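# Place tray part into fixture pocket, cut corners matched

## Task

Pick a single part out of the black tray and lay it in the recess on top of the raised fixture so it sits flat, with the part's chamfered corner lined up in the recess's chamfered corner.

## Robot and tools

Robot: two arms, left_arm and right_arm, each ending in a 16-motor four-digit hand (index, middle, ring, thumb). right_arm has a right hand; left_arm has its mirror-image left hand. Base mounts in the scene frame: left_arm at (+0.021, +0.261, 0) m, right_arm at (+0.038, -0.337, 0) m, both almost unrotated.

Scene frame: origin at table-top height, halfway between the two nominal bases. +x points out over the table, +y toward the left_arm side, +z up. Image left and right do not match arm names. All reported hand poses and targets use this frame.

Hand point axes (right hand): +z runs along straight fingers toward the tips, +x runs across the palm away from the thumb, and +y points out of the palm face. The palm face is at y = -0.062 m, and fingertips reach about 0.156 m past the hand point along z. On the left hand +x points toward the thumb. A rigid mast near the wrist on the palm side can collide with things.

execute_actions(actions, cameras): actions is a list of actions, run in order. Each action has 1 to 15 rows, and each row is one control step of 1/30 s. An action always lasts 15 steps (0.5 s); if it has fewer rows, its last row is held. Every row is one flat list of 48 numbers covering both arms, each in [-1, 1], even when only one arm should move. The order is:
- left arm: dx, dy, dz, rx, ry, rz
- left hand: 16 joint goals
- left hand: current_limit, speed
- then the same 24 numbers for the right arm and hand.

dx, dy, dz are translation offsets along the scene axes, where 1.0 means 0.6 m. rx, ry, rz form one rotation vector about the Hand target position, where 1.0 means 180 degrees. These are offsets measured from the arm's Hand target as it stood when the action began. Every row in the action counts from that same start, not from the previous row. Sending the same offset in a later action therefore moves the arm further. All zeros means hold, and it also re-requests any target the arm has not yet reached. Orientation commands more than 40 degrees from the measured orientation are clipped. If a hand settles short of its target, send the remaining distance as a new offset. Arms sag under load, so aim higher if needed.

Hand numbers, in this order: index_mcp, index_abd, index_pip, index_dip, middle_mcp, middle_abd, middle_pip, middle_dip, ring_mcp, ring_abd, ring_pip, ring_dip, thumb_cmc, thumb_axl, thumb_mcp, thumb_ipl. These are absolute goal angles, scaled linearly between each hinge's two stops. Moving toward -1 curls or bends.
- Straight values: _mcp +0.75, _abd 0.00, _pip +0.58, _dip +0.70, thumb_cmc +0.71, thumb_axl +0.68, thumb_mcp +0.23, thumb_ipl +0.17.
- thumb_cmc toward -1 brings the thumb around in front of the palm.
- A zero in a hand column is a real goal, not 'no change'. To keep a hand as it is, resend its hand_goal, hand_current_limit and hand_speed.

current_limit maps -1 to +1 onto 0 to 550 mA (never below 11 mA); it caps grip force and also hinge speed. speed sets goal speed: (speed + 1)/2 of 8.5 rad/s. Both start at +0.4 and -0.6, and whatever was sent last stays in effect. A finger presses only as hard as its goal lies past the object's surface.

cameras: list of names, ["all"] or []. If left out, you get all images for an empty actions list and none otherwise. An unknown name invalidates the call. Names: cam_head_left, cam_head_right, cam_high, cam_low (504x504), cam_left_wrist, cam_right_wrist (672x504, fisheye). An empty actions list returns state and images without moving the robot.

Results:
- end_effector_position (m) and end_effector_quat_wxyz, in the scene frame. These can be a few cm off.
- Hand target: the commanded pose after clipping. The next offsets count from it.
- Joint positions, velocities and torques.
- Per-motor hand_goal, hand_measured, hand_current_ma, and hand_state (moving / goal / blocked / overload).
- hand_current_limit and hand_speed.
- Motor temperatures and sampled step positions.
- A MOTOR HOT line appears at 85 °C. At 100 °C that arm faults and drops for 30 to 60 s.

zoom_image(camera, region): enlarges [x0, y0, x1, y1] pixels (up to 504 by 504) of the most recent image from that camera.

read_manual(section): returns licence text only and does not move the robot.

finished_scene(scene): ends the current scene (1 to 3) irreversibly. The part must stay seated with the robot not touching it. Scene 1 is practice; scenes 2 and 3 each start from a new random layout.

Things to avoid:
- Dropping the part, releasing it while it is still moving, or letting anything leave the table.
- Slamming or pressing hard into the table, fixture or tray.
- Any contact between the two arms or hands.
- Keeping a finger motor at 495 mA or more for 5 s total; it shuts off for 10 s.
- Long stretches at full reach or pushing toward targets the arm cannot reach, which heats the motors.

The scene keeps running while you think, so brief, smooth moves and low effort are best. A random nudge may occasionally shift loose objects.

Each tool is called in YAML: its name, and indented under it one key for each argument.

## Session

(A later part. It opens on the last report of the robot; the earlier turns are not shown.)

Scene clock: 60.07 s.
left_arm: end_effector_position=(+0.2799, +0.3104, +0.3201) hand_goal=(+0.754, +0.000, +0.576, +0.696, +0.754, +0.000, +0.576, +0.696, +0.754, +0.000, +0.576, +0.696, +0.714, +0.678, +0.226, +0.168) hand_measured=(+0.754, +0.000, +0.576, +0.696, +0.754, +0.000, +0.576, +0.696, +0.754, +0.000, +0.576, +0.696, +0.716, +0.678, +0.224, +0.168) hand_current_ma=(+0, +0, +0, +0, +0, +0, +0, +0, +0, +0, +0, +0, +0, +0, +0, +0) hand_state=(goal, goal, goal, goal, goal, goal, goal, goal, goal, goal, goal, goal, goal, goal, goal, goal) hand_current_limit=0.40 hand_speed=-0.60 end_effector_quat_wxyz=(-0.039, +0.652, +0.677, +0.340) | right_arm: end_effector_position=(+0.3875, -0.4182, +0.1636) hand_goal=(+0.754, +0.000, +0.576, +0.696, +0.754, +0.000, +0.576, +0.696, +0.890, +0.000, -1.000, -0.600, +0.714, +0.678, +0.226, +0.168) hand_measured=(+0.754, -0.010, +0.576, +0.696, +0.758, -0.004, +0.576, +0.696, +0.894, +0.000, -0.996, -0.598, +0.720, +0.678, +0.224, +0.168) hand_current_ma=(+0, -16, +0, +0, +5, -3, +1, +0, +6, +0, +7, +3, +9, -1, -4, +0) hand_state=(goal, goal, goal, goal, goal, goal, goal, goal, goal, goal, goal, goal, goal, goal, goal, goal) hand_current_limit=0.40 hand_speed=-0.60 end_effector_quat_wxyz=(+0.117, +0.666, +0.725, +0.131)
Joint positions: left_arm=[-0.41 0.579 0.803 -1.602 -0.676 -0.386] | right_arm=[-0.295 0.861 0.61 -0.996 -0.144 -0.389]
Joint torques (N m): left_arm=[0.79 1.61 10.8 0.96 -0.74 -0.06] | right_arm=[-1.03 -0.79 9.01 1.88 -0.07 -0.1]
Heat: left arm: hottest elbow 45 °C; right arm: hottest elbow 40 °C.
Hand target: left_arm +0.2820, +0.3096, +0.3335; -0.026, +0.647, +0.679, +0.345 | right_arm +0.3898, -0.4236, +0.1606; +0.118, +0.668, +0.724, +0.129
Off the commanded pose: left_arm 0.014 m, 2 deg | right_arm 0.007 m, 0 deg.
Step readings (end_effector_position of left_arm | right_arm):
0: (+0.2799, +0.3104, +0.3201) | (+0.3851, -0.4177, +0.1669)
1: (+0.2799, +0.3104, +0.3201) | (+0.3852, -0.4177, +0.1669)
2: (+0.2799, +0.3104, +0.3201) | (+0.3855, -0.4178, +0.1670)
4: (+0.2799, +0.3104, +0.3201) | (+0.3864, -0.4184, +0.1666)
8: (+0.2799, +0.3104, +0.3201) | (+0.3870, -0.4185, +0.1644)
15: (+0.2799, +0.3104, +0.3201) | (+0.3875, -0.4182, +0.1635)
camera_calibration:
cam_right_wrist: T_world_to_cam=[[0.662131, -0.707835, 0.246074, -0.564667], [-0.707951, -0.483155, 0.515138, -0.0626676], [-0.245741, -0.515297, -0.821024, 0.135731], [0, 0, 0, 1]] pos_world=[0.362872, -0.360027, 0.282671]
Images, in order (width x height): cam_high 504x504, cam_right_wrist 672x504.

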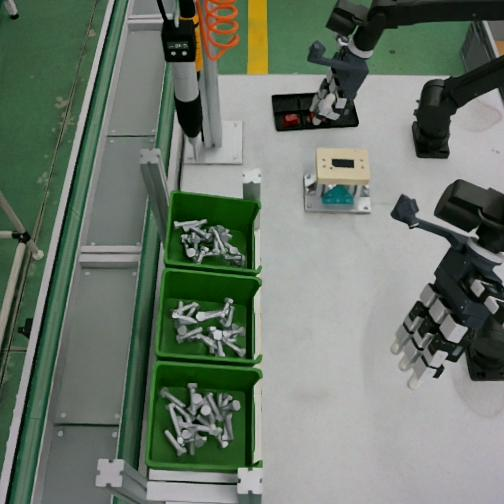

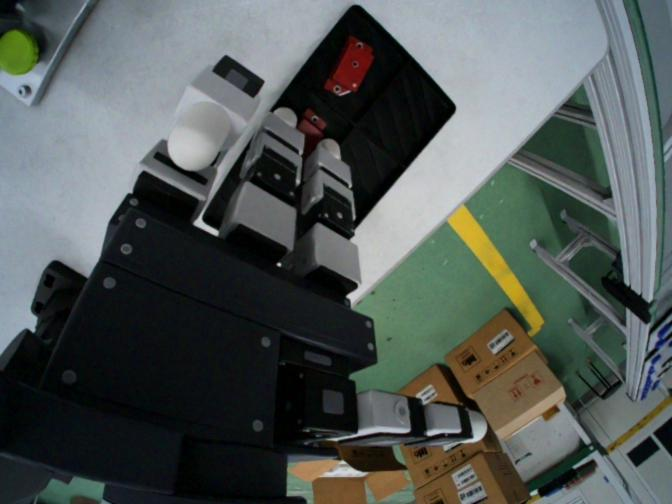

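execute_actions:
  actions:
    - [[0,0,0,0,0,0,0.754,0,0.576,0.696,0.754,0,0.576,0.696,0.754,0,0.576,0.696,0.714,0.678,0.226,0.168,0.4,-0.6,0.0,-0.003,0.05,0,0,0,0.754,0.03,0.576,0.696,0.754,0,0.576,0.696,0.89,0,-1,-0.6,0.714,0.678,0.226,0.168,0.4,-0.6]]
  cameras: ["cam_right_wrist"]

zoom_image:
  camera: "cam_right_wrist"
  region: [275, 85, 345, 155]

Scene clock: 76.27 s.
left_arm: end_effector_position=(+0.2799, +0.3104, +0.3201) hand_goal=(+0.754, +0.000, +0.576, +0.696, +0.754, +0.000, +0.576, +0.696, +0.754, +0.000, +0.576, +0.696, +0.714, +0.678, +0.226, +0.168) hand_measured=(+0.754, +0.000, +0.576, +0.696, +0.754, +0.000, +0.576, +0.696, +0.754, +0.000, +0.576, +0.696, +0.716, +0.678, +0.224, +0.168) hand_current_ma=(+0, +0, +0, +0, +0, +0, +0, +0, +0, +0, +0, +0, +0, +0, +0, +0) hand_state=(goal, goal, goal, goal, goal, goal, goal, goal, goal, goal, goal, goal, goal, goal, goal, goal) hand_current_limit=0.40 hand_speed=-0.60 end_effector_quat_wxyz=(-0.039, +0.652, +0.677, +0.340) | right_arm: end_effector_position=(+0.3788, -0.4178, +0.1635) hand_goal=(+0.754, +0.030, +0.576, +0.696, +0.754, +0.000, +0.576, +0.696, +0.890, +0.000, -1.000, -0.600, +0.714, +0.678, +0.226, +0.168) hand_measured=(+0.754, +0.028, +0.574, +0.696, +0.754, +0.004, +0.574, +0.696, +0.894, +0.000, -0.996, -0.598, +0.720, +0.678, +0.224, +0.168) hand_current_ma=(-1, -3, -3, +0, -1, +4, -1, +0, +6, +0, +7, +3, +9, -1, -4, +0) hand_state=(goal, goal, goal, goal, goal, goal, goal, goal, goal, goal, goal, goal, goal, goal, goal, goal) hand_current_limit=0.40 hand_speed=-0.60 end_effector_quat_wxyz=(+0.095, +0.671, +0.725, +0.121)
Joint positions: left_arm=[-0.41 0.579 0.803 -1.602 -0.676 -0.386] | right_arm=[-0.304 0.861 0.631 -1.067 -0.145 -0.394]
Joint torques (N m): left_arm=[0.5 1.38 10.84 0.98 -0.75 -0.04] | right_arm=[-1.26 -2.84 13.01 0.88 -0.09 -0.07]
Heat: left arm: hottest elbow 46 °C; right arm: hottest elbow 40 °C.
Hand target: left_arm +0.2820, +0.3096, +0.3335; -0.026, +0.647, +0.679, +0.345 | right_arm +0.3898, -0.4254, +0.1906; +0.118, +0.668, +0.724, +0.129
Off the commanded pose: left_arm 0.014 m, 2 deg | right_arm 0.030 m, 3 deg.
Step readings (end_effector_position of left_arm | right_arm):
0: (+0.2799, +0.3104, +0.3201) | (+0.3875, -0.4182, +0.1636)
1: (+0.2799, +0.3104, +0.3201) | (+0.3876, -0.4181, +0.1636)
2: (+0.2799, +0.3104, +0.3201) | (+0.3871, -0.4179, +0.1633)
4: (+0.2799, +0.3104, +0.3201) | (+0.3843, -0.4171, +0.1614)
8: (+0.2799, +0.3104, +0.3201) | (+0.3803, -0.4175, +0.1619)
15: (+0.2799, +0.3104, +0.3201) | (+0.3792, -0.4180, +0.1638)
camera_calibration:
cam_right_wrist: T_world_to_cam=[[0.67029, -0.713649, 0.203511, -0.557102], [-0.684769, -0.489102, 0.540251, -0.0839965], [-0.286012, -0.501483, -0.816525, 0.154073], [0, 0, 0, 1]] pos_world=[0.359968, -0.361393, 0.28456]
Images, in order (width x height): cam_right_wrist 672x504.

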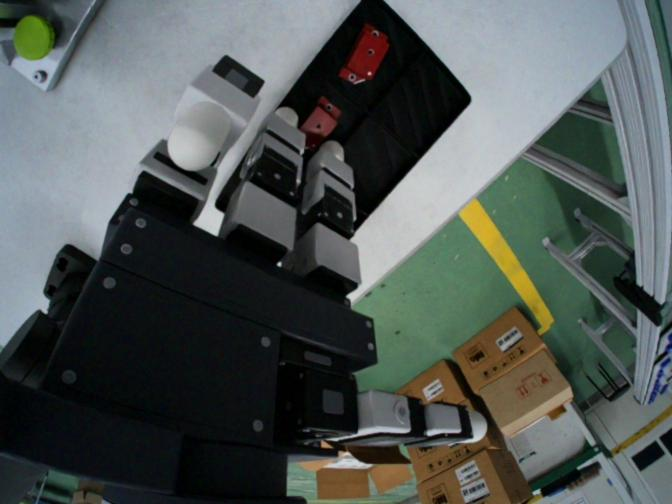

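Scaled by 7.200 from the camera's 672x504 image, which has a finer 960x720 frame.

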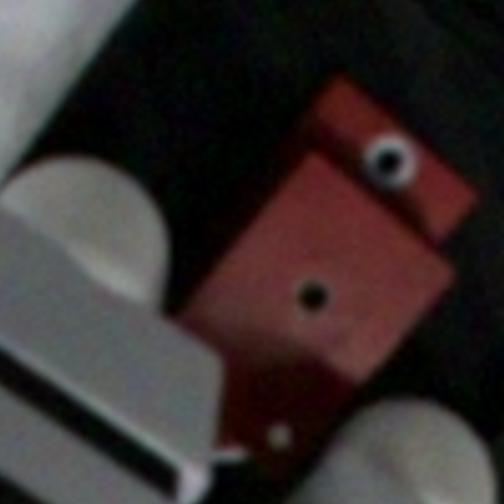

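execute_actions:
  actions:
    - [[0,0,0,0,0,0,0.754,0,0.576,0.696,0.754,0,0.576,0.696,0.754,0,0.576,0.696,0.714,0.678,0.226,0.168,0.4,-0.6,0.0,0.0015,-0.035,0,0,0,0.754,0.015,0.576,0.696,0.754,-0.005,0.576,0.696,0.89,0,-1,-0.6,0.714,0.678,0.226,0.168,0.4,-0.6]]
  cameras: ["cam_right_wrist"]

zoom_image:
  camera: "cam_right_wrist"
  region: [275, 85, 345, 155]

Scene clock: 81.23 s.
left_arm: end_effector_position=(+0.2799, +0.3104, +0.3201) hand_goal=(+0.754, +0.000, +0.576, +0.696, +0.754, +0.000, +0.576, +0.696, +0.754, +0.000, +0.576, +0.696, +0.714, +0.678, +0.226, +0.168) hand_measured=(+0.754, +0.000, +0.576, +0.696, +0.754, +0.000, +0.576, +0.696, +0.754, +0.000, +0.576, +0.696, +0.716, +0.678, +0.224, +0.168) hand_current_ma=(+0, +0, +0, +0, +0, +0, +0, +0, +0, +0, +0, +0, +0, +0, +0, +0) hand_state=(goal, goal, goal, goal, goal, goal, goal, goal, goal, goal, goal, goal, goal, goal, goal, goal) hand_current_limit=0.40 hand_speed=-0.60 end_effector_quat_wxyz=(-0.039, +0.652, +0.677, +0.340) | right_arm: end_effector_position=(+0.3870, -0.4207, +0.1694) hand_goal=(+0.754, +0.016, +0.576, +0.696, +0.754, -0.004, +0.576, +0.696, +0.890, +0.000, -1.000, -0.600, +0.714, +0.678, +0.226, +0.168) hand_measured=(+0.754, +0.018, +0.574, +0.696, +0.756, -0.004, +0.576, +0.696, +0.894, +0.000, -0.996, -0.598, +0.720, +0.678, +0.224, +0.168) hand_current_ma=(+0, +3, -3, +0, +2, +0, -1, +0, +6, +0, +7, +3, +9, -1, -4, +0) hand_state=(goal, goal, goal, goal, goal, goal, goal, goal, goal, goal, goal, goal, goal, goal, goal, goal) hand_current_limit=0.40 hand_speed=-0.60 end_effector_quat_wxyz=(+0.114, +0.668, +0.724, +0.129)
Joint positions: left_arm=[-0.41 0.579 0.803 -1.602 -0.676 -0.386] | right_arm=[-0.304 0.861 0.629 -1.024 -0.145 -0.395]
Joint torques (N m): left_arm=[0.44 1.49 10.74 0.96 -0.75 -0.05] | right_arm=[-0.79 -1.49 9.22 1.85 -0.09 -0.07]
Heat: left arm: hottest elbow 46 °C; right arm: hottest elbow 40 °C.
Hand target: left_arm +0.2820, +0.3096, +0.3335; -0.026, +0.647, +0.679, +0.345 | right_arm +0.3898, -0.4245, +0.1696; +0.118, +0.668, +0.724, +0.129
Off the commanded pose: left_arm 0.014 m, 2 deg | right_arm 0.005 m, 0 deg.
Step readings (end_effector_position of left_arm | right_arm):
0: (+0.2799, +0.3104, +0.3201) | (+0.3788, -0.4177, +0.1635)
1: (+0.2799, +0.3104, +0.3201) | (+0.3788, -0.4177, +0.1635)
2: (+0.2799, +0.3104, +0.3201) | (+0.3789, -0.4178, +0.1636)
4: (+0.2799, +0.3104, +0.3201) | (+0.3808, -0.4185, +0.1650)
8: (+0.2799, +0.3104, +0.3201) | (+0.3852, -0.4201, +0.1685)
15: (+0.2799, +0.3104, +0.3201) | (+0.3870, -0.4207, +0.1699)
camera_calibration:
cam_right_wrist: T_world_to_cam=[[0.661727, -0.710277, 0.24005, -0.567249], [-0.705565, -0.481667, 0.519784, -0.0683472], [-0.253566, -0.513326, -0.819878, 0.142798], [0, 0, 0, 1]] pos_world=[0.363349, -0.362523, 0.288771]
Images, in order (width x height): cam_right_wrist 672x504.

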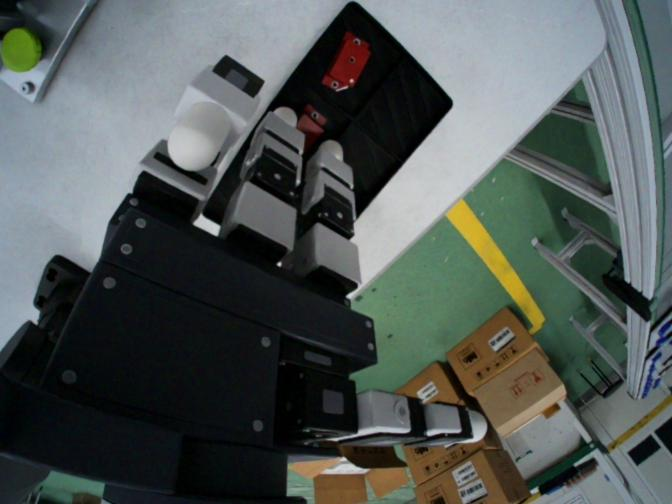

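Scaled by 7.200 from the camera's 672x504 image, which has a finer 960x720 frame.

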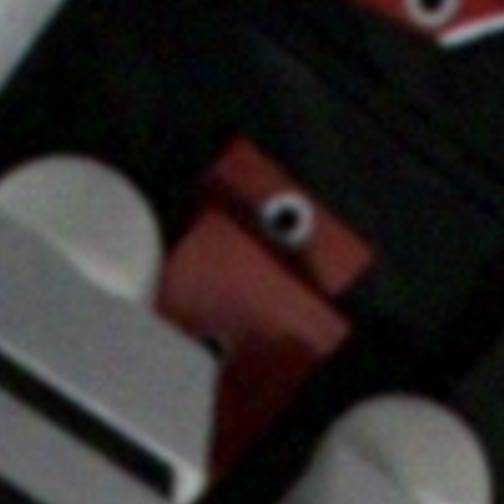

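execute_actions:
  actions:
    - [[0,0,0,0,0,0,0.754,0,0.576,0.696,0.754,0,0.576,0.696,0.754,0,0.576,0.696,0.714,0.678,0.226,0.168,0.4,-0.6,-0.0075,-0.002,-0.018,0,0,0,0.754,0.015,0.576,0.696,0.754,-0.005,0.576,0.696,0.89,0,-1,-0.6,0.714,0.678,0.226,0.168,0.4,-0.6]]
  cameras: ["cam_right_wrist"]

zoom_image:
  camera: "cam_right_wrist"
  region: [275, 85, 345, 155]

Scene clock: 85.50 s.
left_arm: end_effector_position=(+0.2799, +0.3104, +0.3201) hand_goal=(+0.754, +0.000, +0.576, +0.696, +0.754, +0.000, +0.576, +0.696, +0.754, +0.000, +0.576, +0.696, +0.714, +0.678, +0.226, +0.168) hand_measured=(+0.754, +0.000, +0.576, +0.696, +0.754, +0.000, +0.576, +0.696, +0.754, +0.000, +0.576, +0.696, +0.716, +0.678, +0.224, +0.168) hand_current_ma=(+0, +0, +0, +0, +0, +0, +0, +0, +0, +0, +0, +0, +0, +0, +0, +0) hand_state=(goal, goal, goal, goal, goal, goal, goal, goal, goal, goal, goal, goal, goal, goal, goal, goal) hand_current_limit=0.40 hand_speed=-0.60 end_effector_quat_wxyz=(-0.039, +0.652, +0.677, +0.340) | right_arm: end_effector_position=(+0.3870, -0.4222, +0.1661) hand_goal=(+0.754, +0.016, +0.576, +0.696, +0.754, -0.004, +0.576, +0.696, +0.890, +0.000, -1.000, -0.600, +0.714, +0.678, +0.226, +0.168) hand_measured=(+0.756, -0.002, +0.576, +0.696, +0.756, -0.006, +0.576, +0.696, +0.894, +0.000, -0.996, -0.598, +0.720, +0.678, +0.224, +0.168) hand_current_ma=(+1, -33, +0, +0, +2, -2, +0, +0, +6, +0, +7, +3, +9, -1, -4, +0) hand_state=(goal, goal, goal, goal, goal, goal, goal, goal, goal, goal, goal, goal, goal, goal, goal, goal) hand_current_limit=0.40 hand_speed=-0.60 end_effector_quat_wxyz=(+0.119, +0.666, +0.725, +0.131)
Joint positions: left_arm=[-0.41 0.579 0.803 -1.602 -0.676 -0.386] | right_arm=[-0.311 0.859 0.615 -1.001 -0.147 -0.404]
Joint torques (N m): left_arm=[0.44 1.2 10.8 1.09 -0.75 -0.03] | right_arm=[-1.08 -1.67 7.8 1.98 -0.13 -0.08]
Heat: left arm: hottest elbow 46 °C; right arm: hottest elbow 41 °C.
Hand target: left_arm +0.2820, +0.3096, +0.3335; -0.026, +0.647, +0.679, +0.345 | right_arm +0.3853, -0.4256, +0.1588; +0.118, +0.668, +0.724, +0.129
Off the commanded pose: left_arm 0.014 m, 2 deg | right_arm 0.008 m, 0 deg.
Step readings (end_effector_position of left_arm | right_arm):
0: (+0.2799, +0.3104, +0.3201) | (+0.3870, -0.4207, +0.1694)
1: (+0.2799, +0.3104, +0.3201) | (+0.3868, -0.4206, +0.1692)
2: (+0.2799, +0.3104, +0.3201) | (+0.3869, -0.4207, +0.1688)
4: (+0.2799, +0.3104, +0.3201) | (+0.3867, -0.4207, +0.1664)
8: (+0.2799, +0.3104, +0.3201) | (+0.3868, -0.4219, +0.1660)
15: (+0.2799, +0.3104, +0.3201) | (+0.3870, -0.4222, +0.1660)
camera_calibration:
cam_right_wrist: T_world_to_cam=[[0.660423, -0.708149, 0.249735, -0.567796], [-0.71013, -0.480925, 0.514224, -0.0643002], [-0.244044, -0.51695, -0.820491, 0.134202], [0, 0, 0, 1]] pos_world=[0.362075, -0.363631, 0.284975]
Images, in order (width x height): cam_right_wrist 672x504.

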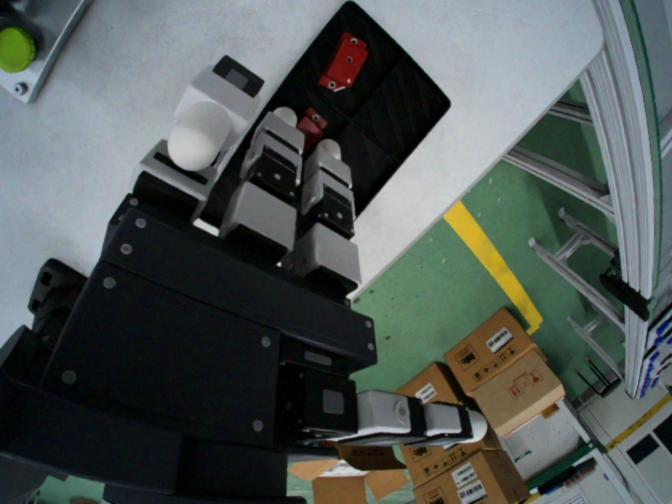

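Scaled by 7.200 from the camera's 672x504 image, which has a finer 960x720 frame.

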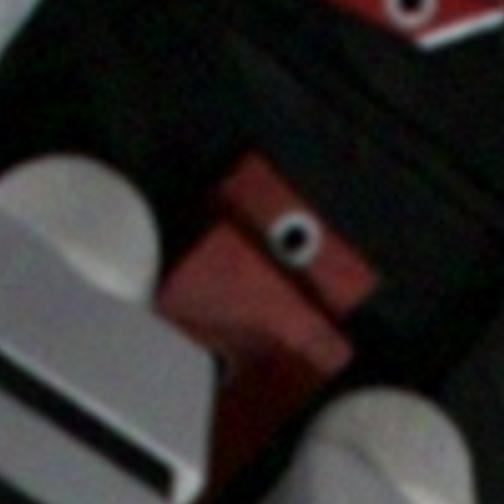

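zoom_image:
  camera: "cam_right_wrist"
  region: [290, 0, 460, 170]

Scaled by 2.965 from the camera's 672x504 image, which has a finer 960x720 frame.

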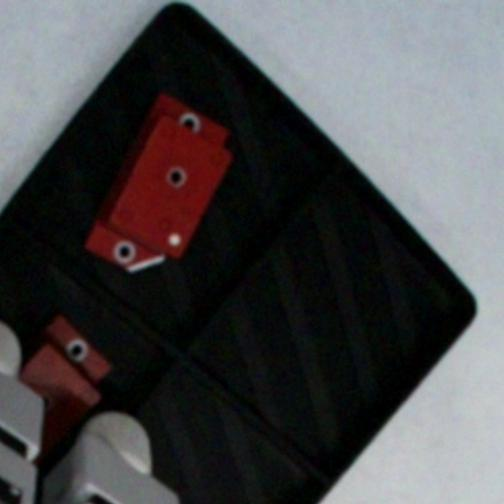

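execute_actions:
  actions:
    - [[0,0,0,0,0,0,0.754,0,0.576,0.696,0.754,0,0.576,0.696,0.754,0,0.576,0.696,0.714,0.678,0.226,0.168,0.4,-0.6,0.0,0.0,0.008,0,0,0,0.754,-0.1,0.576,0.696,0.754,0.1,0.576,0.696,0.89,0,-1,-0.6,0.714,0.678,0.226,0.168,0.1,-0.85]]
  cameras: ["cam_right_wrist", "cam_high"]

zoom_image:
  camera: "cam_right_wrist"
  region: [275, 85, 345, 155]

zoom_image:
  camera: "cam_high"
  region: [302, 100, 332, 130]

Scene clock: 104.87 s.
left_arm: end_effector_position=(+0.2799, +0.3104, +0.3201) hand_goal=(+0.754, +0.000, +0.576, +0.696, +0.754, +0.000, +0.576, +0.696, +0.754, +0.000, +0.576, +0.696, +0.714, +0.678, +0.226, +0.168) hand_measured=(+0.754, +0.000, +0.576, +0.696, +0.754, +0.000, +0.576, +0.696, +0.754, +0.000, +0.576, +0.696, +0.716, +0.678, +0.224, +0.168) hand_current_ma=(+0, +0, +0, +0, +0, +0, +0, +0, +0, +0, +0, +0, +0, +0, +0, +0) hand_state=(goal, goal, goal, goal, goal, goal, goal, goal, goal, goal, goal, goal, goal, goal, goal, goal) hand_current_limit=0.40 hand_speed=-0.60 end_effector_quat_wxyz=(-0.039, +0.652, +0.677, +0.340) | right_arm: end_effector_position=(+0.3870, -0.4225, +0.1661) hand_goal=(+0.754, -0.100, +0.576, +0.696, +0.754, +0.100, +0.576, +0.696, +0.890, +0.000, -1.000, -0.600, +0.714, +0.678, +0.226, +0.168) hand_measured=(+0.750, -0.022, +0.574, +0.696, +0.756, +0.018, +0.576, +0.696, +0.894, +0.000, -0.996, -0.598, +0.720, +0.678, +0.224, +0.168) hand_current_ma=(-5, +213, -2, +0, +2, -228, +0, +0, +6, +0, +7, +3, +9, -1, -4, +0) hand_state=(goal, blocked, goal, goal, goal, blocked, goal, goal, goal, goal, goal, goal, goal, goal, goal, goal) hand_current_limit=0.10 hand_speed=-0.85 end_effector_quat_wxyz=(+0.119, +0.666, +0.724, +0.131)
Joint positions: left_arm=[-0.41 0.579 0.803 -1.602 -0.676 -0.386] | right_arm=[-0.313 0.859 0.615 -1.001 -0.147 -0.404]
Joint torques (N m): left_arm=[0.91 1.67 10.85 0.91 -0.74 -0.05] | right_arm=[-1.03 -2.14 8.76 1.4 -0.12 -0.09]
Heat: left arm: hottest elbow 47 °C; right arm: hottest elbow 39 °C.
Hand target: left_arm +0.2820, +0.3096, +0.3335; -0.026, +0.647, +0.679, +0.345 | right_arm +0.3853, -0.4257, +0.1636; +0.118, +0.668, +0.724, +0.129
Off the commanded pose: left_arm 0.014 m, 2 deg | right_arm 0.004 m, 0 deg.
Step readings (end_effector_position of left_arm | right_arm):
0: (+0.2799, +0.3104, +0.3201) | (+0.3870, -0.4222, +0.1661)
1: (+0.2799, +0.3104, +0.3201) | (+0.3870, -0.4222, +0.1661)
2: (+0.2799, +0.3104, +0.3201) | (+0.3870, -0.4223, +0.1661)
4: (+0.2799, +0.3104, +0.3201) | (+0.3870, -0.4224, +0.1661)
8: (+0.2799, +0.3104, +0.3201) | (+0.3870, -0.4225, +0.1661)
15: (+0.2799, +0.3104, +0.3201) | (+0.3870, -0.4225, +0.1661)
camera_calibration:
cam_right_wrist: T_world_to_cam=[[0.660154, -0.708317, 0.249966, -0.568038], [-0.710317, -0.480499, 0.514363, -0.0642626], [-0.244224, -0.517114, -0.820334, 0.134008], [0, 0, 0, 1]] pos_world=[0.362074, -0.363932, 0.284976]
Images, in order (width x height): cam_high 504x504, cam_right_wrist 672x504.

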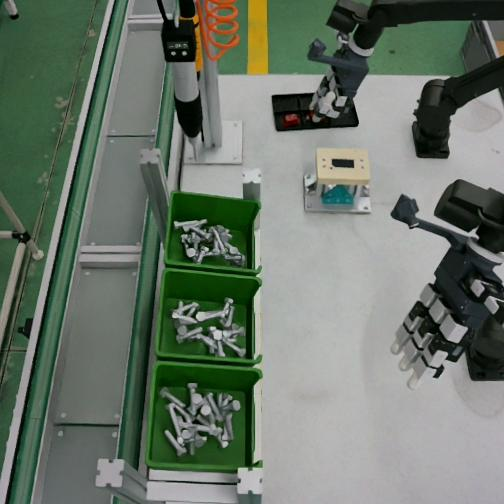

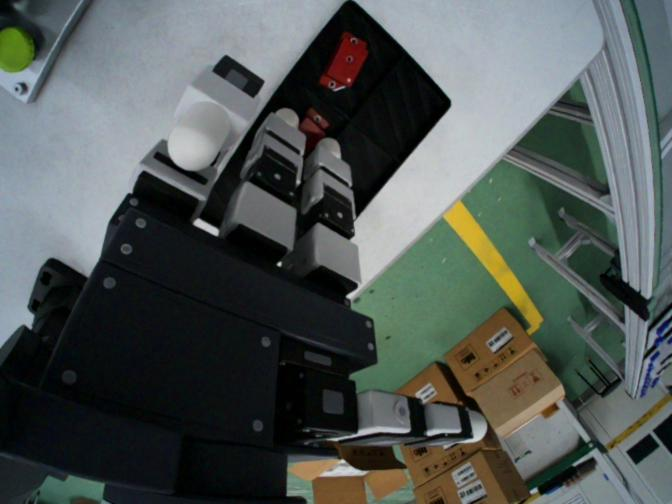

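Scaled by 7.200 from the camera's 672x504 image, which has a finer 960x720 frame.

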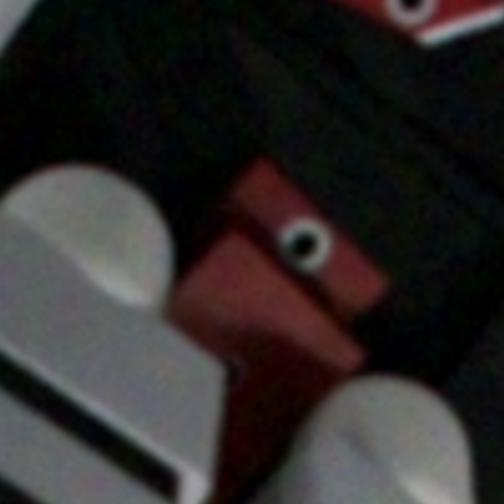

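Scaled by 16.800 from the camera's 504x504 image, which has a finer 720x720 frame.

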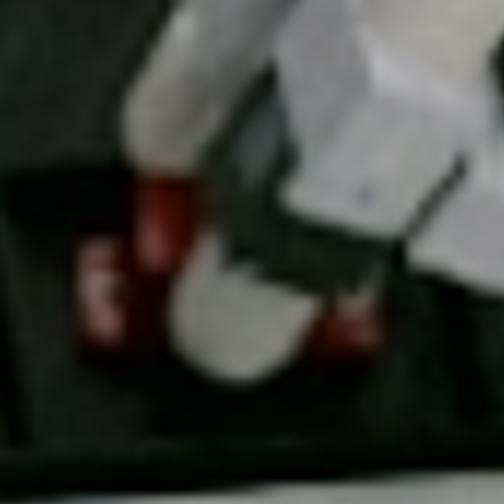

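execute_actions:
  actions:
    - [[0,0,0,0,0,0,0.754,0,0.576,0.696,0.754,0,0.576,0.696,0.754,0,0.576,0.696,0.714,0.678,0.226,0.168,0.4,-0.6,0.0,0.0,0.0,0,0,0,0.754,-0.2,0.576,0.696,0.754,0.2,0.576,0.696,0.89,0,-1,-0.6,0.714,0.678,0.226,0.168,0.1,-0.8]]
    - [[0,0,0,0,0,0,0.754,0,0.576,0.696,0.754,0,0.576,0.696,0.754,0,0.576,0.696,0.714,0.678,0.226,0.168,0.4,-0.6,0.0,0.0,0.045,0,-0.022,0,0.754,-0.2,0.576,0.696,0.754,0.2,0.576,0.696,0.89,0,-1,-0.6,0.714,0.678,0.226,0.168,0.1,-0.8]]
  cameras: ["cam_right_wrist"]

zoom_image:
  camera: "cam_right_wrist"
  region: [275, 85, 345, 155]

Scene clock: 111.50 s.
left_arm: end_effector_position=(+0.2799, +0.3104, +0.3201) hand_goal=(+0.754, +0.000, +0.576, +0.696, +0.754, +0.000, +0.576, +0.696, +0.754, +0.000, +0.576, +0.696, +0.714, +0.678, +0.226, +0.168) hand_measured=(+0.754, +0.000, +0.576, +0.696, +0.754, +0.000, +0.576, +0.696, +0.754, +0.000, +0.576, +0.696, +0.716, +0.678, +0.224, +0.168) hand_current_ma=(+0, +0, +0, +0, +0, +0, +0, +0, +0, +0, +0, +0, +0, +0, +0, +0) hand_state=(goal, goal, goal, goal, goal, goal, goal, goal, goal, goal, goal, goal, goal, goal, goal, goal) hand_current_limit=0.40 hand_speed=-0.60 end_effector_quat_wxyz=(-0.039, +0.652, +0.677, +0.340) | right_arm: end_effector_position=(+0.3840, -0.4224, +0.1789) hand_goal=(+0.754, -0.200, +0.576, +0.696, +0.754, +0.200, +0.576, +0.696, +0.890, +0.000, -1.000, -0.600, +0.714, +0.678, +0.226, +0.168) hand_measured=(+0.750, -0.030, +0.574, +0.696, +0.768, +0.020, +0.582, +0.698, +0.894, +0.000, -0.996, -0.598, +0.720, +0.678, +0.224, +0.168) hand_current_ma=(-6, +302, -3, +0, +32, -302, +10, +2, +6, +0, +7, +3, +9, -1, -4, +0) hand_state=(goal, blocked, goal, goal, goal, blocked, goal, goal, goal, goal, goal, goal, goal, goal, goal, goal) hand_current_limit=0.10 hand_speed=-0.80 end_effector_quat_wxyz=(+0.132, +0.665, +0.720, +0.147)
Joint positions: left_arm=[-0.41 0.579 0.803 -1.602 -0.676 -0.386] | right_arm=[-0.327 0.819 0.613 -1.004 -0.171 -0.407]
Joint torques (N m): left_arm=[0.62 1.38 10.71 1.02 -0.76 -0.04] | right_arm=[-0.91 -3.19 10.37 1.24 -0.25 -0.1]
Heat: left arm: hottest elbow 47 °C; right arm: hottest elbow 39 °C.
Hand target: left_arm +0.2820, +0.3096, +0.3335; -0.026, +0.647, +0.679, +0.345 | right_arm +0.3853, -0.4258, +0.1907; +0.143, +0.663, +0.719, +0.152
Off the commanded pose: left_arm 0.014 m, 2 deg | right_arm 0.012 m, 1 deg.
Step readings (end_effector_position of left_arm | right_arm):
0: (+0.2799, +0.3104, +0.3201) | (+0.3870, -0.4225, +0.1661)
1: (+0.2799, +0.3104, +0.3201) | (+0.3870, -0.4225, +0.1661)
2: (+0.2799, +0.3104, +0.3201) | (+0.3870, -0.4225, +0.1661)
4: (+0.2799, +0.3104, +0.3201) | (+0.3869, -0.4226, +0.1661)
8: (+0.2799, +0.3104, +0.3201) | (+0.3869, -0.4226, +0.1661)
15: (+0.2799, +0.3104, +0.3201) | (+0.3869, -0.4226, +0.1661)
16: (+0.2799, +0.3104, +0.3201) | (+0.3869, -0.4226, +0.1661)
17: (+0.2799, +0.3104, +0.3201) | (+0.3870, -0.4224, +0.1665)
19: (+0.2799, +0.3104, +0.3201) | (+0.3865, -0.4222, +0.1683)
23: (+0.2799, +0.3104, +0.3201) | (+0.3852, -0.4226, +0.1751)
30: (+0.2799, +0.3104, +0.3201) | (+0.3842, -0.4224, +0.1791)
camera_calibration:
cam_right_wrist: T_world_to_cam=[[0.646575, -0.712972, 0.271315, -0.569826], [-0.732753, -0.481542, 0.480822, -0.0587714], [-0.212163, -0.509695, -0.833785, 0.137056], [0, 0, 0, 1]] pos_world=[0.354449, -0.364714, 0.297136]
Images, in order (width x height): cam_right_wrist 672x504.

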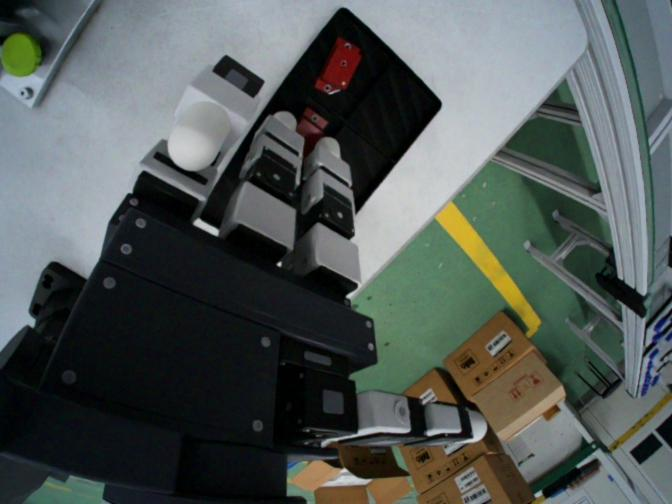

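Scaled by 7.200 from the camera's 672x504 image, which has a finer 960x720 frame.

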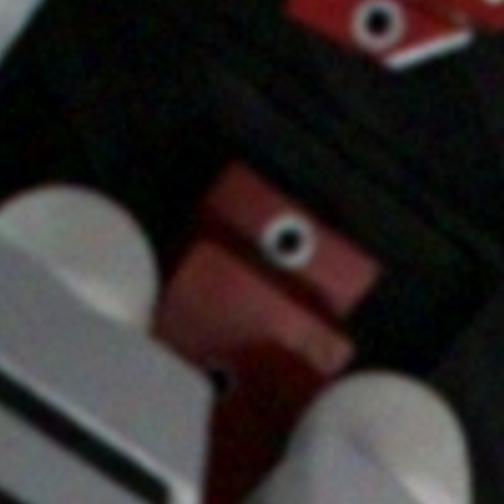

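execute_actions:
  actions:
    - [[0,0,0,0,0,0,0.754,0,0.576,0.696,0.754,0,0.576,0.696,0.754,0,0.576,0.696,0.714,0.678,0.226,0.168,0.4,-0.6,0.0,0.0,0.055,0,0.008,0,0.754,-0.2,0.576,0.696,0.754,0.2,0.576,0.696,0.89,0,-1,-0.6,0.714,0.678,0.226,0.168,0.1,-0.8]]
    - [[0,0,0,0,0,0,0.754,0,0.576,0.696,0.754,0,0.576,0.696,0.754,0,0.576,0.696,0.714,0.678,0.226,0.168,0.4,-0.6,0.0,0.0,0.06,0,0.014,0,0.754,-0.2,0.576,0.696,0.754,0.2,0.576,0.696,0.89,0,-1,-0.6,0.714,0.678,0.226,0.168,0.1,-0.8]]
  cameras: ["cam_right_wrist", "cam_high"]

zoom_image:
  camera: "cam_right_wrist"
  region: [275, 85, 345, 155]

Scene clock: 122.10 s.
left_arm: end_effector_position=(+0.2799, +0.3104, +0.3201) hand_goal=(+0.754, +0.000, +0.576, +0.696, +0.754, +0.000, +0.576, +0.696, +0.754, +0.000, +0.576, +0.696, +0.714, +0.678, +0.226, +0.168) hand_measured=(+0.754, +0.000, +0.576, +0.696, +0.754, +0.000, +0.576, +0.696, +0.754, +0.000, +0.576, +0.696, +0.716, +0.678, +0.224, +0.168) hand_current_ma=(+0, +0, +0, +0, +0, +0, +0, +0, +0, +0, +0, +0, +0, +0, +0, +0) hand_state=(goal, goal, goal, goal, goal, goal, goal, goal, goal, goal, goal, goal, goal, goal, goal, goal) hand_current_limit=0.40 hand_speed=-0.60 end_effector_quat_wxyz=(-0.039, +0.652, +0.677, +0.340) | right_arm: end_effector_position=(+0.3746, -0.4232, +0.2363) hand_goal=(+0.754, -0.200, +0.576, +0.696, +0.754, +0.200, +0.576, +0.696, +0.890, +0.000, -1.000, -0.600, +0.714, +0.678, +0.226, +0.168) hand_measured=(+0.750, -0.032, +0.572, +0.696, +0.772, +0.020, +0.584, +0.698, +0.894, +0.000, -0.996, -0.598, +0.720, +0.678, +0.224, +0.168) hand_current_ma=(-8, +303, -5, -1, +39, -302, +13, +3, +5, +0, +7, +3, +9, -1, -4, +0) hand_state=(goal, blocked, goal, goal, goal, blocked, goal, goal, goal, goal, goal, goal, goal, goal, goal, goal) hand_current_limit=0.10 hand_speed=-0.80 end_effector_quat_wxyz=(+0.102, +0.674, +0.722, +0.123)
Joint positions: left_arm=[-0.41 0.579 0.803 -1.602 -0.676 -0.386] | right_arm=[-0.327 0.814 0.796 -1.268 -0.148 -0.407]
Joint torques (N m): left_arm=[0.44 1.49 10.8 0.96 -0.74 -0.04] | right_arm=[0.03 -0.97 13.48 1.06 -0.11 -0.06]
Motor temperatures (°C): left_arm=[31 26 48 26 28 23] | right_arm=[26 29 41 25 27 24]
Heat: left arm: hottest elbow 48 °C; right arm: hottest elbow 41 °C.
Hand target: left_arm +0.2820, +0.3096, +0.3335; -0.026, +0.647, +0.679, +0.345 | right_arm +0.3853, -0.4258, +0.2597; +0.118, +0.668, +0.723, +0.129
Off the commanded pose: left_arm 0.014 m, 2 deg | right_arm 0.026 m, 2 deg.
Step readings (end_effector_position of left_arm | right_arm):
0: (+0.2799, +0.3104, +0.3201) | (+0.3840, -0.4224, +0.1789)
1: (+0.2799, +0.3104, +0.3201) | (+0.3838, -0.4223, +0.1788)
2: (+0.2799, +0.3104, +0.3201) | (+0.3825, -0.4218, +0.1778)
4: (+0.2799, +0.3104, +0.3201) | (+0.3772, -0.4202, +0.1751)
8: (+0.2799, +0.3104, +0.3201) | (+0.3734, -0.4193, +0.1797)
15: (+0.2799, +0.3104, +0.3201) | (+0.3754, -0.4204, +0.1916)
16: (+0.2799, +0.3104, +0.3201) | (+0.3752, -0.4204, +0.1919)
17: (+0.2799, +0.3104, +0.3201) | (+0.3739, -0.4203, +0.1925)
19: (+0.2799, +0.3104, +0.3201) | (+0.3705, -0.4204, +0.1981)
23: (+0.2799, +0.3104, +0.3201) | (+0.3738, -0.4224, +0.2230)
30: (+0.2799, +0.3104, +0.3201) | (+0.3757, -0.4234, +0.2373)
camera_calibration:
cam_right_wrist: T_world_to_cam=[[0.660346, -0.719261, 0.215885, -0.574533], [-0.696447, -0.479028, 0.534316, -0.118753], [-0.280898, -0.503186, -0.817252, 0.207134], [0, 0, 0, 1]] pos_world=[0.354869, -0.365898, 0.356765]
Images, in order (width x height): cam_high 504x504, cam_right_wrist 672x504.

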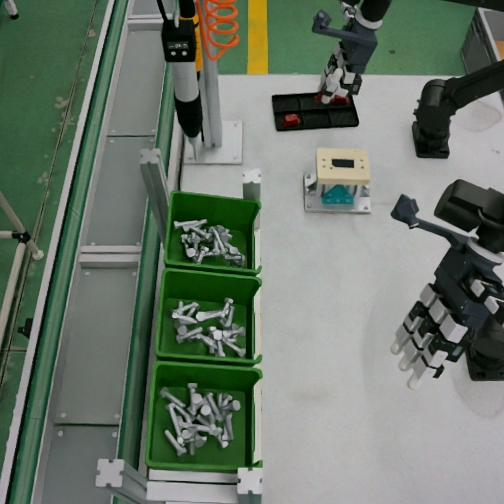

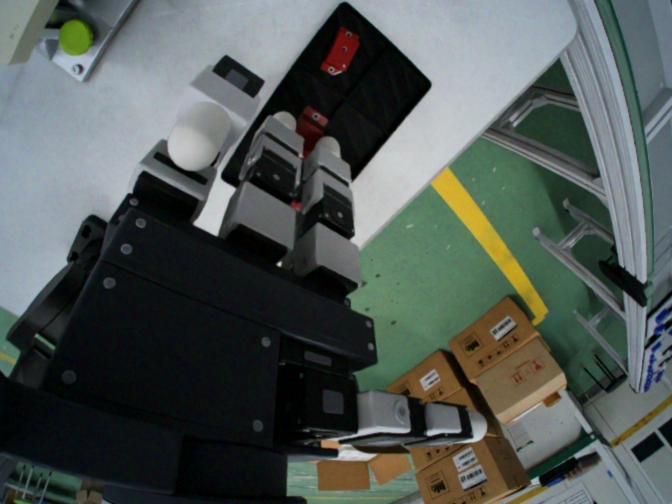

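Scaled by 7.200 from the camera's 672x504 image, which has a finer 960x720 frame.

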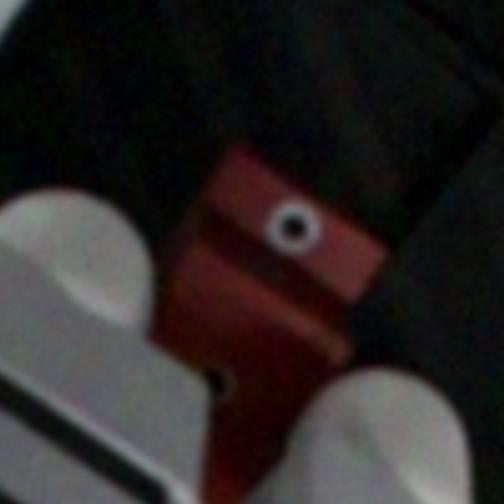

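execute_actions:
  actions:
    - [[0,0,0,0,0,0,0.754,0,0.576,0.696,0.754,0,0.576,0.696,0.754,0,0.576,0.696,0.714,0.678,0.226,0.168,0.4,-0.6,-0.0183,0.0292,0,0,0,0.0625,0.754,-0.2,0.576,0.696,0.754,0.2,0.576,0.696,0.89,0,-1,-0.6,0.714,0.678,0.226,0.168,0.1,-0.8]]
    - [[0,0,0,0,0,0,0.754,0,0.576,0.696,0.754,0,0.576,0.696,0.754,0,0.576,0.696,0.714,0.678,0.226,0.168,0.4,-0.6,-0.0183,0.0292,0,0,0,0.0625,0.754,-0.2,0.576,0.696,0.754,0.2,0.576,0.696,0.89,0,-1,-0.6,0.714,0.678,0.226,0.168,0.1,-0.8]]
    - [[0,0,0,0,0,0,0.754,0,0.576,0.696,0.754,0,0.576,0.696,0.754,0,0.576,0.696,0.714,0.678,0.226,0.168,0.4,-0.6,-0.0183,0.0292,0,0,0,0.0625,0.754,-0.2,0.576,0.696,0.754,0.2,0.576,0.696,0.89,0,-1,-0.6,0.714,0.678,0.226,0.168,0.1,-0.8]]
    - [[0,0,0,0,0,0,0.754,0,0.576,0.696,0.754,0,0.576,0.696,0.754,0,0.576,0.696,0.714,0.678,0.226,0.168,0.4,-0.6,-0.0183,0.0292,0,0,0,0.0625,0.754,-0.2,0.576,0.696,0.754,0.2,0.576,0.696,0.89,0,-1,-0.6,0.714,0.678,0.226,0.168,0.1,-0.8]]
  cameras: ["cam_right_wrist", "cam_high", "cam_head_right"]

Scene clock: 133.67 s.
left_arm: end_effector_position=(+0.2799, +0.3104, +0.3201) hand_goal=(+0.754, +0.000, +0.576, +0.696, +0.754, +0.000, +0.576, +0.696, +0.754, +0.000, +0.576, +0.696, +0.714, +0.678, +0.226, +0.168) hand_measured=(+0.754, +0.000, +0.576, +0.696, +0.754, +0.000, +0.576, +0.696, +0.754, +0.000, +0.576, +0.696, +0.716, +0.678, +0.224, +0.168) hand_current_ma=(+0, +0, +0, +0, +0, +0, +0, +0, +0, +0, +0, +0, +0, +0, +0, +0) hand_state=(goal, goal, goal, goal, goal, goal, goal, goal, goal, goal, goal, goal, goal, goal, goal, goal) hand_current_limit=0.40 hand_speed=-0.60 end_effector_quat_wxyz=(-0.039, +0.652, +0.677, +0.340) | right_arm: end_effector_position=(+0.3315, -0.3480, +0.2383) hand_goal=(+0.754, -0.200, +0.576, +0.696, +0.754, +0.200, +0.576, +0.696, +0.890, +0.000, -1.000, -0.600, +0.714, +0.678, +0.226, +0.168) hand_measured=(+0.750, -0.032, +0.572, +0.696, +0.772, +0.020, +0.584, +0.698, +0.894, +0.000, -0.996, -0.598, +0.720, +0.678, +0.224, +0.168) hand_current_ma=(-8, +302, -5, -1, +39, -302, +13, +3, +5, +0, +7, +3, +9, -1, -4, +0) hand_state=(goal, blocked, goal, goal, goal, blocked, goal, goal, goal, goal, goal, goal, goal, goal, goal, goal) hand_current_limit=0.10 hand_speed=-0.80 end_effector_quat_wxyz=(+0.041, +0.344, +0.924, +0.164)
Joint positions: left_arm=[-0.41 0.579 0.803 -1.602 -0.676 -0.386] | right_arm=[-0.467 0.88 0.835 -1.49 -0.338 -1.352]
Joint torques (N m): left_arm=[0.56 1.73 10.71 1.05 -0.75 -0.04] | right_arm=[-1.03 -1.38 13.19 0.4 -0.6 -0.12]
Heat: left arm: hottest elbow 48 °C; right arm: hottest elbow 45 °C.
Hand target: left_arm +0.2820, +0.3096, +0.3335; -0.026, +0.647, +0.679, +0.345 | right_arm +0.3414, -0.3556, +0.2596; +0.060, +0.340, +0.924, +0.164
Off the commanded pose: left_arm 0.014 m, 2 deg | right_arm 0.025 m, 2 deg.
Step readings (end_effector_position of left_arm | right_arm):
0: (+0.2799, +0.3104, +0.3201) | (+0.3747, -0.4232, +0.2362)
1: (+0.2799, +0.3104, +0.3201) | (+0.3747, -0.4228, +0.2362)
2: (+0.2799, +0.3104, +0.3201) | (+0.3746, -0.4206, +0.2361)
4: (+0.2799, +0.3104, +0.3201) | (+0.3731, -0.4144, +0.2355)
8: (+0.2799, +0.3104, +0.3201) | (+0.3691, -0.4091, +0.2344)
15: (+0.2799, +0.3104, +0.3201) | (+0.3665, -0.4046, +0.2344)
16: (+0.2799, +0.3104, +0.3201) | (+0.3663, -0.4038, +0.2344)
17: (+0.2799, +0.3104, +0.3201) | (+0.3657, -0.4017, +0.2346)
19: (+0.2799, +0.3104, +0.3201) | (+0.3629, -0.3969, +0.2346)
23: (+0.2799, +0.3104, +0.3201) | (+0.3573, -0.3919, +0.2341)
30: (+0.2799, +0.3104, +0.3201) | (+0.3535, -0.3857, +0.2344)
31: (+0.2799, +0.3104, +0.3201) | (+0.3532, -0.3849, +0.2344)
32: (+0.2799, +0.3104, +0.3201) | (+0.3524, -0.3831, +0.2347)
34: (+0.2799, +0.3104, +0.3201) | (+0.3497, -0.3785, +0.2352)
38: (+0.2799, +0.3104, +0.3201) | (+0.3453, -0.3731, +0.2354)
45: (+0.2799, +0.3104, +0.3201) | (+0.3433, -0.3679, +0.2356)
46: (+0.2799, +0.3104, +0.3201) | (+0.3430, -0.3672, +0.2359)
47: (+0.2799, +0.3104, +0.3201) | (+0.3421, -0.3655, +0.2361)
49: (+0.2799, +0.3104, +0.3201) | (+0.3394, -0.3611, +0.2372)
53: (+0.2799, +0.3104, +0.3201) | (+0.3354, -0.3548, +0.2373)
60: (+0.2799, +0.3104, +0.3201) | (+0.3326, -0.3498, +0.2371)
camera_calibration:
cam_right_wrist: T_world_to_cam=[[0.976394, -0.0405676, 0.212155, -0.360096], [-0.146509, -0.846108, 0.512481, -0.418736], [0.158716, -0.531466, -0.832078, 0.0824626], [0, 0, 0, 1]] pos_world=[0.277159, -0.325078, 0.359606]
Images, in order (width x height): cam_head_right 504x504, cam_high 504x504, cam_right_wrist 672x504.

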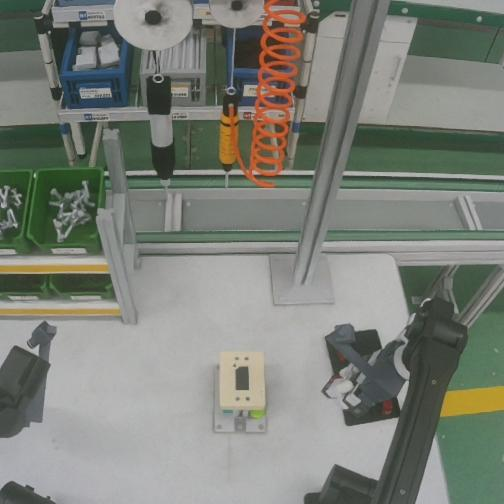

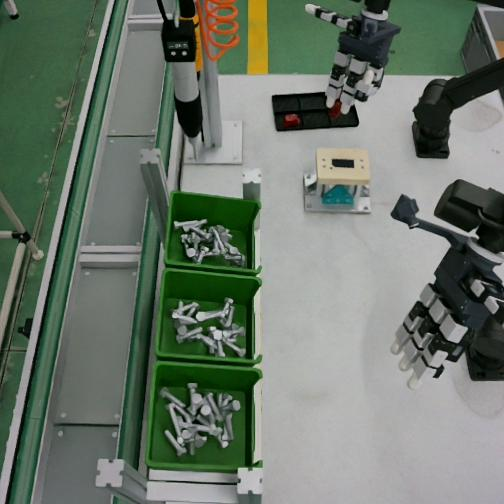

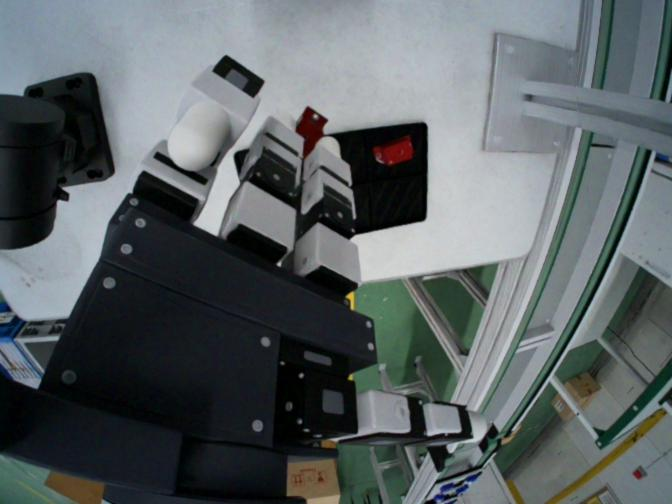

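execute_actions:
  actions:
    - [[0,0,0,0,0,0,0.754,0,0.576,0.696,0.754,0,0.576,0.696,0.754,0,0.576,0.696,0.714,0.678,0.226,0.168,0.4,-0.6,-0.0183,0.0292,0,0,0,0.0625,0.754,-0.2,0.576,0.696,0.754,0.2,0.576,0.696,0.89,0,-1,-0.6,0.714,0.678,0.226,0.168,0.1,-0.8]]
    - [[0,0,0,0,0,0,0.754,0,0.576,0.696,0.754,0,0.576,0.696,0.754,0,0.576,0.696,0.714,0.678,0.226,0.168,0.4,-0.6,-0.0183,0.0292,0,0,0,0.0625,0.754,-0.2,0.576,0.696,0.754,0.2,0.576,0.696,0.89,0,-1,-0.6,0.714,0.678,0.226,0.168,0.1,-0.8]]
    - [[0,0,0,0,0,0,0.754,0,0.576,0.696,0.754,0,0.576,0.696,0.754,0,0.576,0.696,0.714,0.678,0.226,0.168,0.4,-0.6,-0.0183,0.0292,0,0,0,0.0625,0.754,-0.2,0.576,0.696,0.754,0.2,0.576,0.696,0.89,0,-1,-0.6,0.714,0.678,0.226,0.168,0.1,-0.8]]
    - [[0,0,0,0,0,0,0.754,0,0.576,0.696,0.754,0,0.576,0.696,0.754,0,0.576,0.696,0.714,0.678,0.226,0.168,0.4,-0.6,-0.0183,0.0292,0,0,0,0.0625,0.754,-0.2,0.576,0.696,0.754,0.2,0.576,0.696,0.89,0,-1,-0.6,0.714,0.678,0.226,0.168,0.1,-0.8]]
  cameras: ["cam_right_wrist", "cam_high", "cam_head_right"]

zoom_image:
  camera: "cam_high"
  region: [290, 60, 410, 180]

zoom_image:
  camera: "cam_right_wrist"
  region: [275, 85, 345, 155]

Scene clock: 139.23 s.
left_arm: end_effector_position=(+0.2799, +0.3104, +0.3201) hand_goal=(+0.754, +0.000, +0.576, +0.696, +0.754, +0.000, +0.576, +0.696, +0.754, +0.000, +0.576, +0.696, +0.714, +0.678, +0.226, +0.168) hand_measured=(+0.754, +0.000, +0.576, +0.696, +0.754, +0.000, +0.576, +0.696, +0.754, +0.000, +0.576, +0.696, +0.716, +0.678, +0.224, +0.168) hand_current_ma=(+0, +0, +0, +0, +0, +0, +0, +0, +0, +0, +0, +0, +0, +0, +0, +0) hand_state=(goal, goal, goal, goal, goal, goal, goal, goal, goal, goal, goal, goal, goal, goal, goal, goal) hand_current_limit=0.40 hand_speed=-0.60 end_effector_quat_wxyz=(-0.039, +0.652, +0.677, +0.340) | right_arm: end_effector_position=(+0.2883, -0.2846, +0.2443) hand_goal=(+0.754, -0.200, +0.576, +0.696, +0.754, +0.200, +0.576, +0.696, +0.890, +0.000, -1.000, -0.600, +0.714, +0.678, +0.226, +0.168) hand_measured=(+0.750, -0.032, +0.572, +0.696, +0.772, +0.020, +0.584, +0.698, +0.894, +0.000, -0.996, -0.598, +0.720, +0.678, +0.224, +0.168) hand_current_ma=(-7, +303, -5, -1, +40, -302, +13, +4, +5, +0, +7, +3, +9, -1, -4, +0) hand_state=(goal, blocked, goal, goal, goal, blocked, goal, goal, goal, goal, goal, goal, goal, goal, goal, goal) hand_current_limit=0.10 hand_speed=-0.80 end_effector_quat_wxyz=(-0.020, -0.026, +0.983, +0.179)
Joint positions: left_arm=[-0.41 0.579 0.803 -1.602 -0.676 -0.386] | right_arm=[-0.322 1.042 0.933 -1.64 -0.318 -2.008]
Joint torques (N m): left_arm=[0.91 1.55 10.67 1.01 -0.75 -0.05] | right_arm=[0.56 -3.08 12.31 -0.24 -0.47 -0.09]
Heat: left arm: hottest elbow 48 °C; right arm: hottest elbow 45 °C.
Hand target: left_arm +0.2820, +0.3096, +0.3335; -0.026, +0.647, +0.679, +0.345 | right_arm +0.2975, -0.2856, +0.2597; -0.007, -0.039, +0.984, +0.174
Off the commanded pose: left_arm 0.014 m, 2 deg | right_arm 0.018 m, 2 deg.
Step readings (end_effector_position of left_arm | right_arm):
0: (+0.2799, +0.3104, +0.3201) | (+0.3314, -0.3479, +0.2383)
1: (+0.2799, +0.3104, +0.3201) | (+0.3313, -0.3478, +0.2383)
2: (+0.2799, +0.3104, +0.3201) | (+0.3303, -0.3466, +0.2386)
4: (+0.2799, +0.3104, +0.3201) | (+0.3279, -0.3436, +0.2391)
8: (+0.2799, +0.3104, +0.3201) | (+0.3247, -0.3390, +0.2388)
15: (+0.2799, +0.3104, +0.3201) | (+0.3215, -0.3352, +0.2389)
16: (+0.2799, +0.3104, +0.3201) | (+0.3212, -0.3348, +0.2391)
17: (+0.2799, +0.3104, +0.3201) | (+0.3200, -0.3338, +0.2397)
19: (+0.2799, +0.3104, +0.3201) | (+0.3176, -0.3305, +0.2408)
23: (+0.2799, +0.3104, +0.3201) | (+0.3146, -0.3247, +0.2411)
30: (+0.2799, +0.3104, +0.3201) | (+0.3109, -0.3201, +0.2408)
31: (+0.2799, +0.3104, +0.3201) | (+0.3105, -0.3198, +0.2410)
32: (+0.2799, +0.3104, +0.3201) | (+0.3092, -0.3187, +0.2413)
34: (+0.2799, +0.3104, +0.3201) | (+0.3068, -0.3147, +0.2421)
38: (+0.2799, +0.3104, +0.3201) | (+0.3035, -0.3059, +0.2426)
45: (+0.2799, +0.3104, +0.3201) | (+0.3000, -0.3022, +0.2423)
46: (+0.2799, +0.3104, +0.3201) | (+0.2997, -0.3019, +0.2425)
47: (+0.2799, +0.3104, +0.3201) | (+0.2984, -0.3010, +0.2426)
49: (+0.2799, +0.3104, +0.3201) | (+0.2958, -0.2973, +0.2432)
53: (+0.2799, +0.3104, +0.3201) | (+0.2926, -0.2877, +0.2439)
60: (+0.2799, +0.3104, +0.3201) | (+0.2889, -0.2848, +0.2435)
camera_calibration:
cam_right_wrist: T_world_to_cam=[[0.731407, 0.641537, 0.231244, -0.0566032], [0.477356, -0.723813, 0.498223, -0.516046], [0.487006, -0.254018, -0.835643, 0.113098], [0, 0, 0, 1]] pos_world=[0.232659, -0.308479, 0.364705]
Images, in order (width x height): cam_head_right 504x504, cam_high 504x504, cam_right_wrist 672x504.

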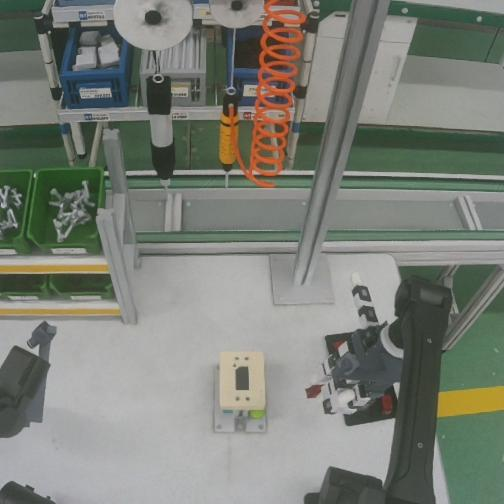

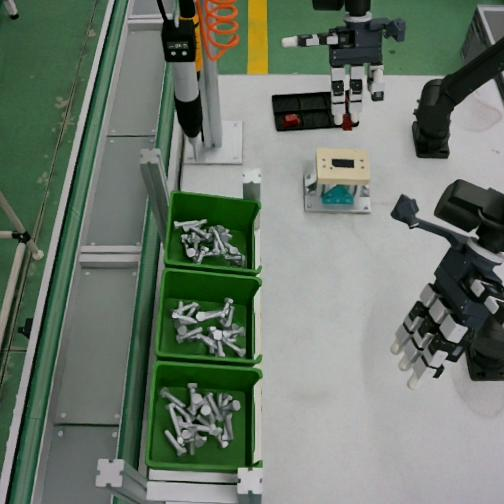

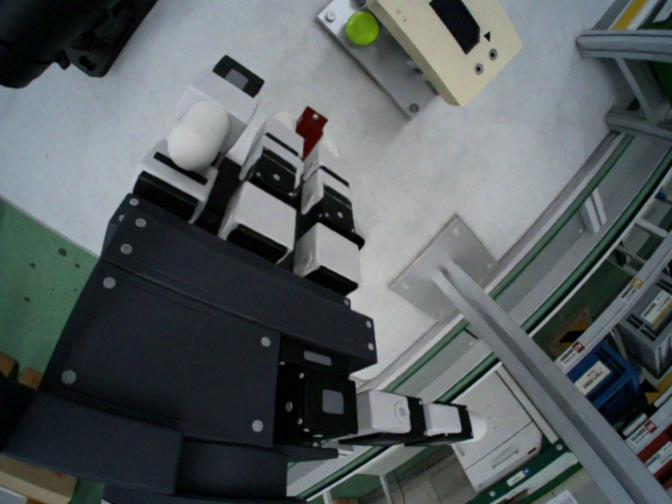

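Scaled by 4.200 from the camera's 504x504 image, which has a finer 720x720 frame.

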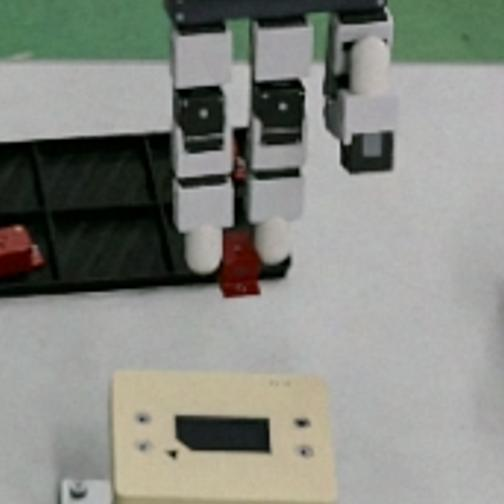

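Scaled by 7.200 from the camera's 672x504 image, which has a finer 960x720 frame.

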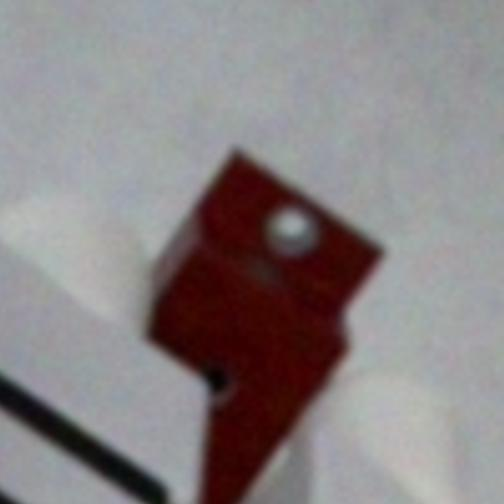

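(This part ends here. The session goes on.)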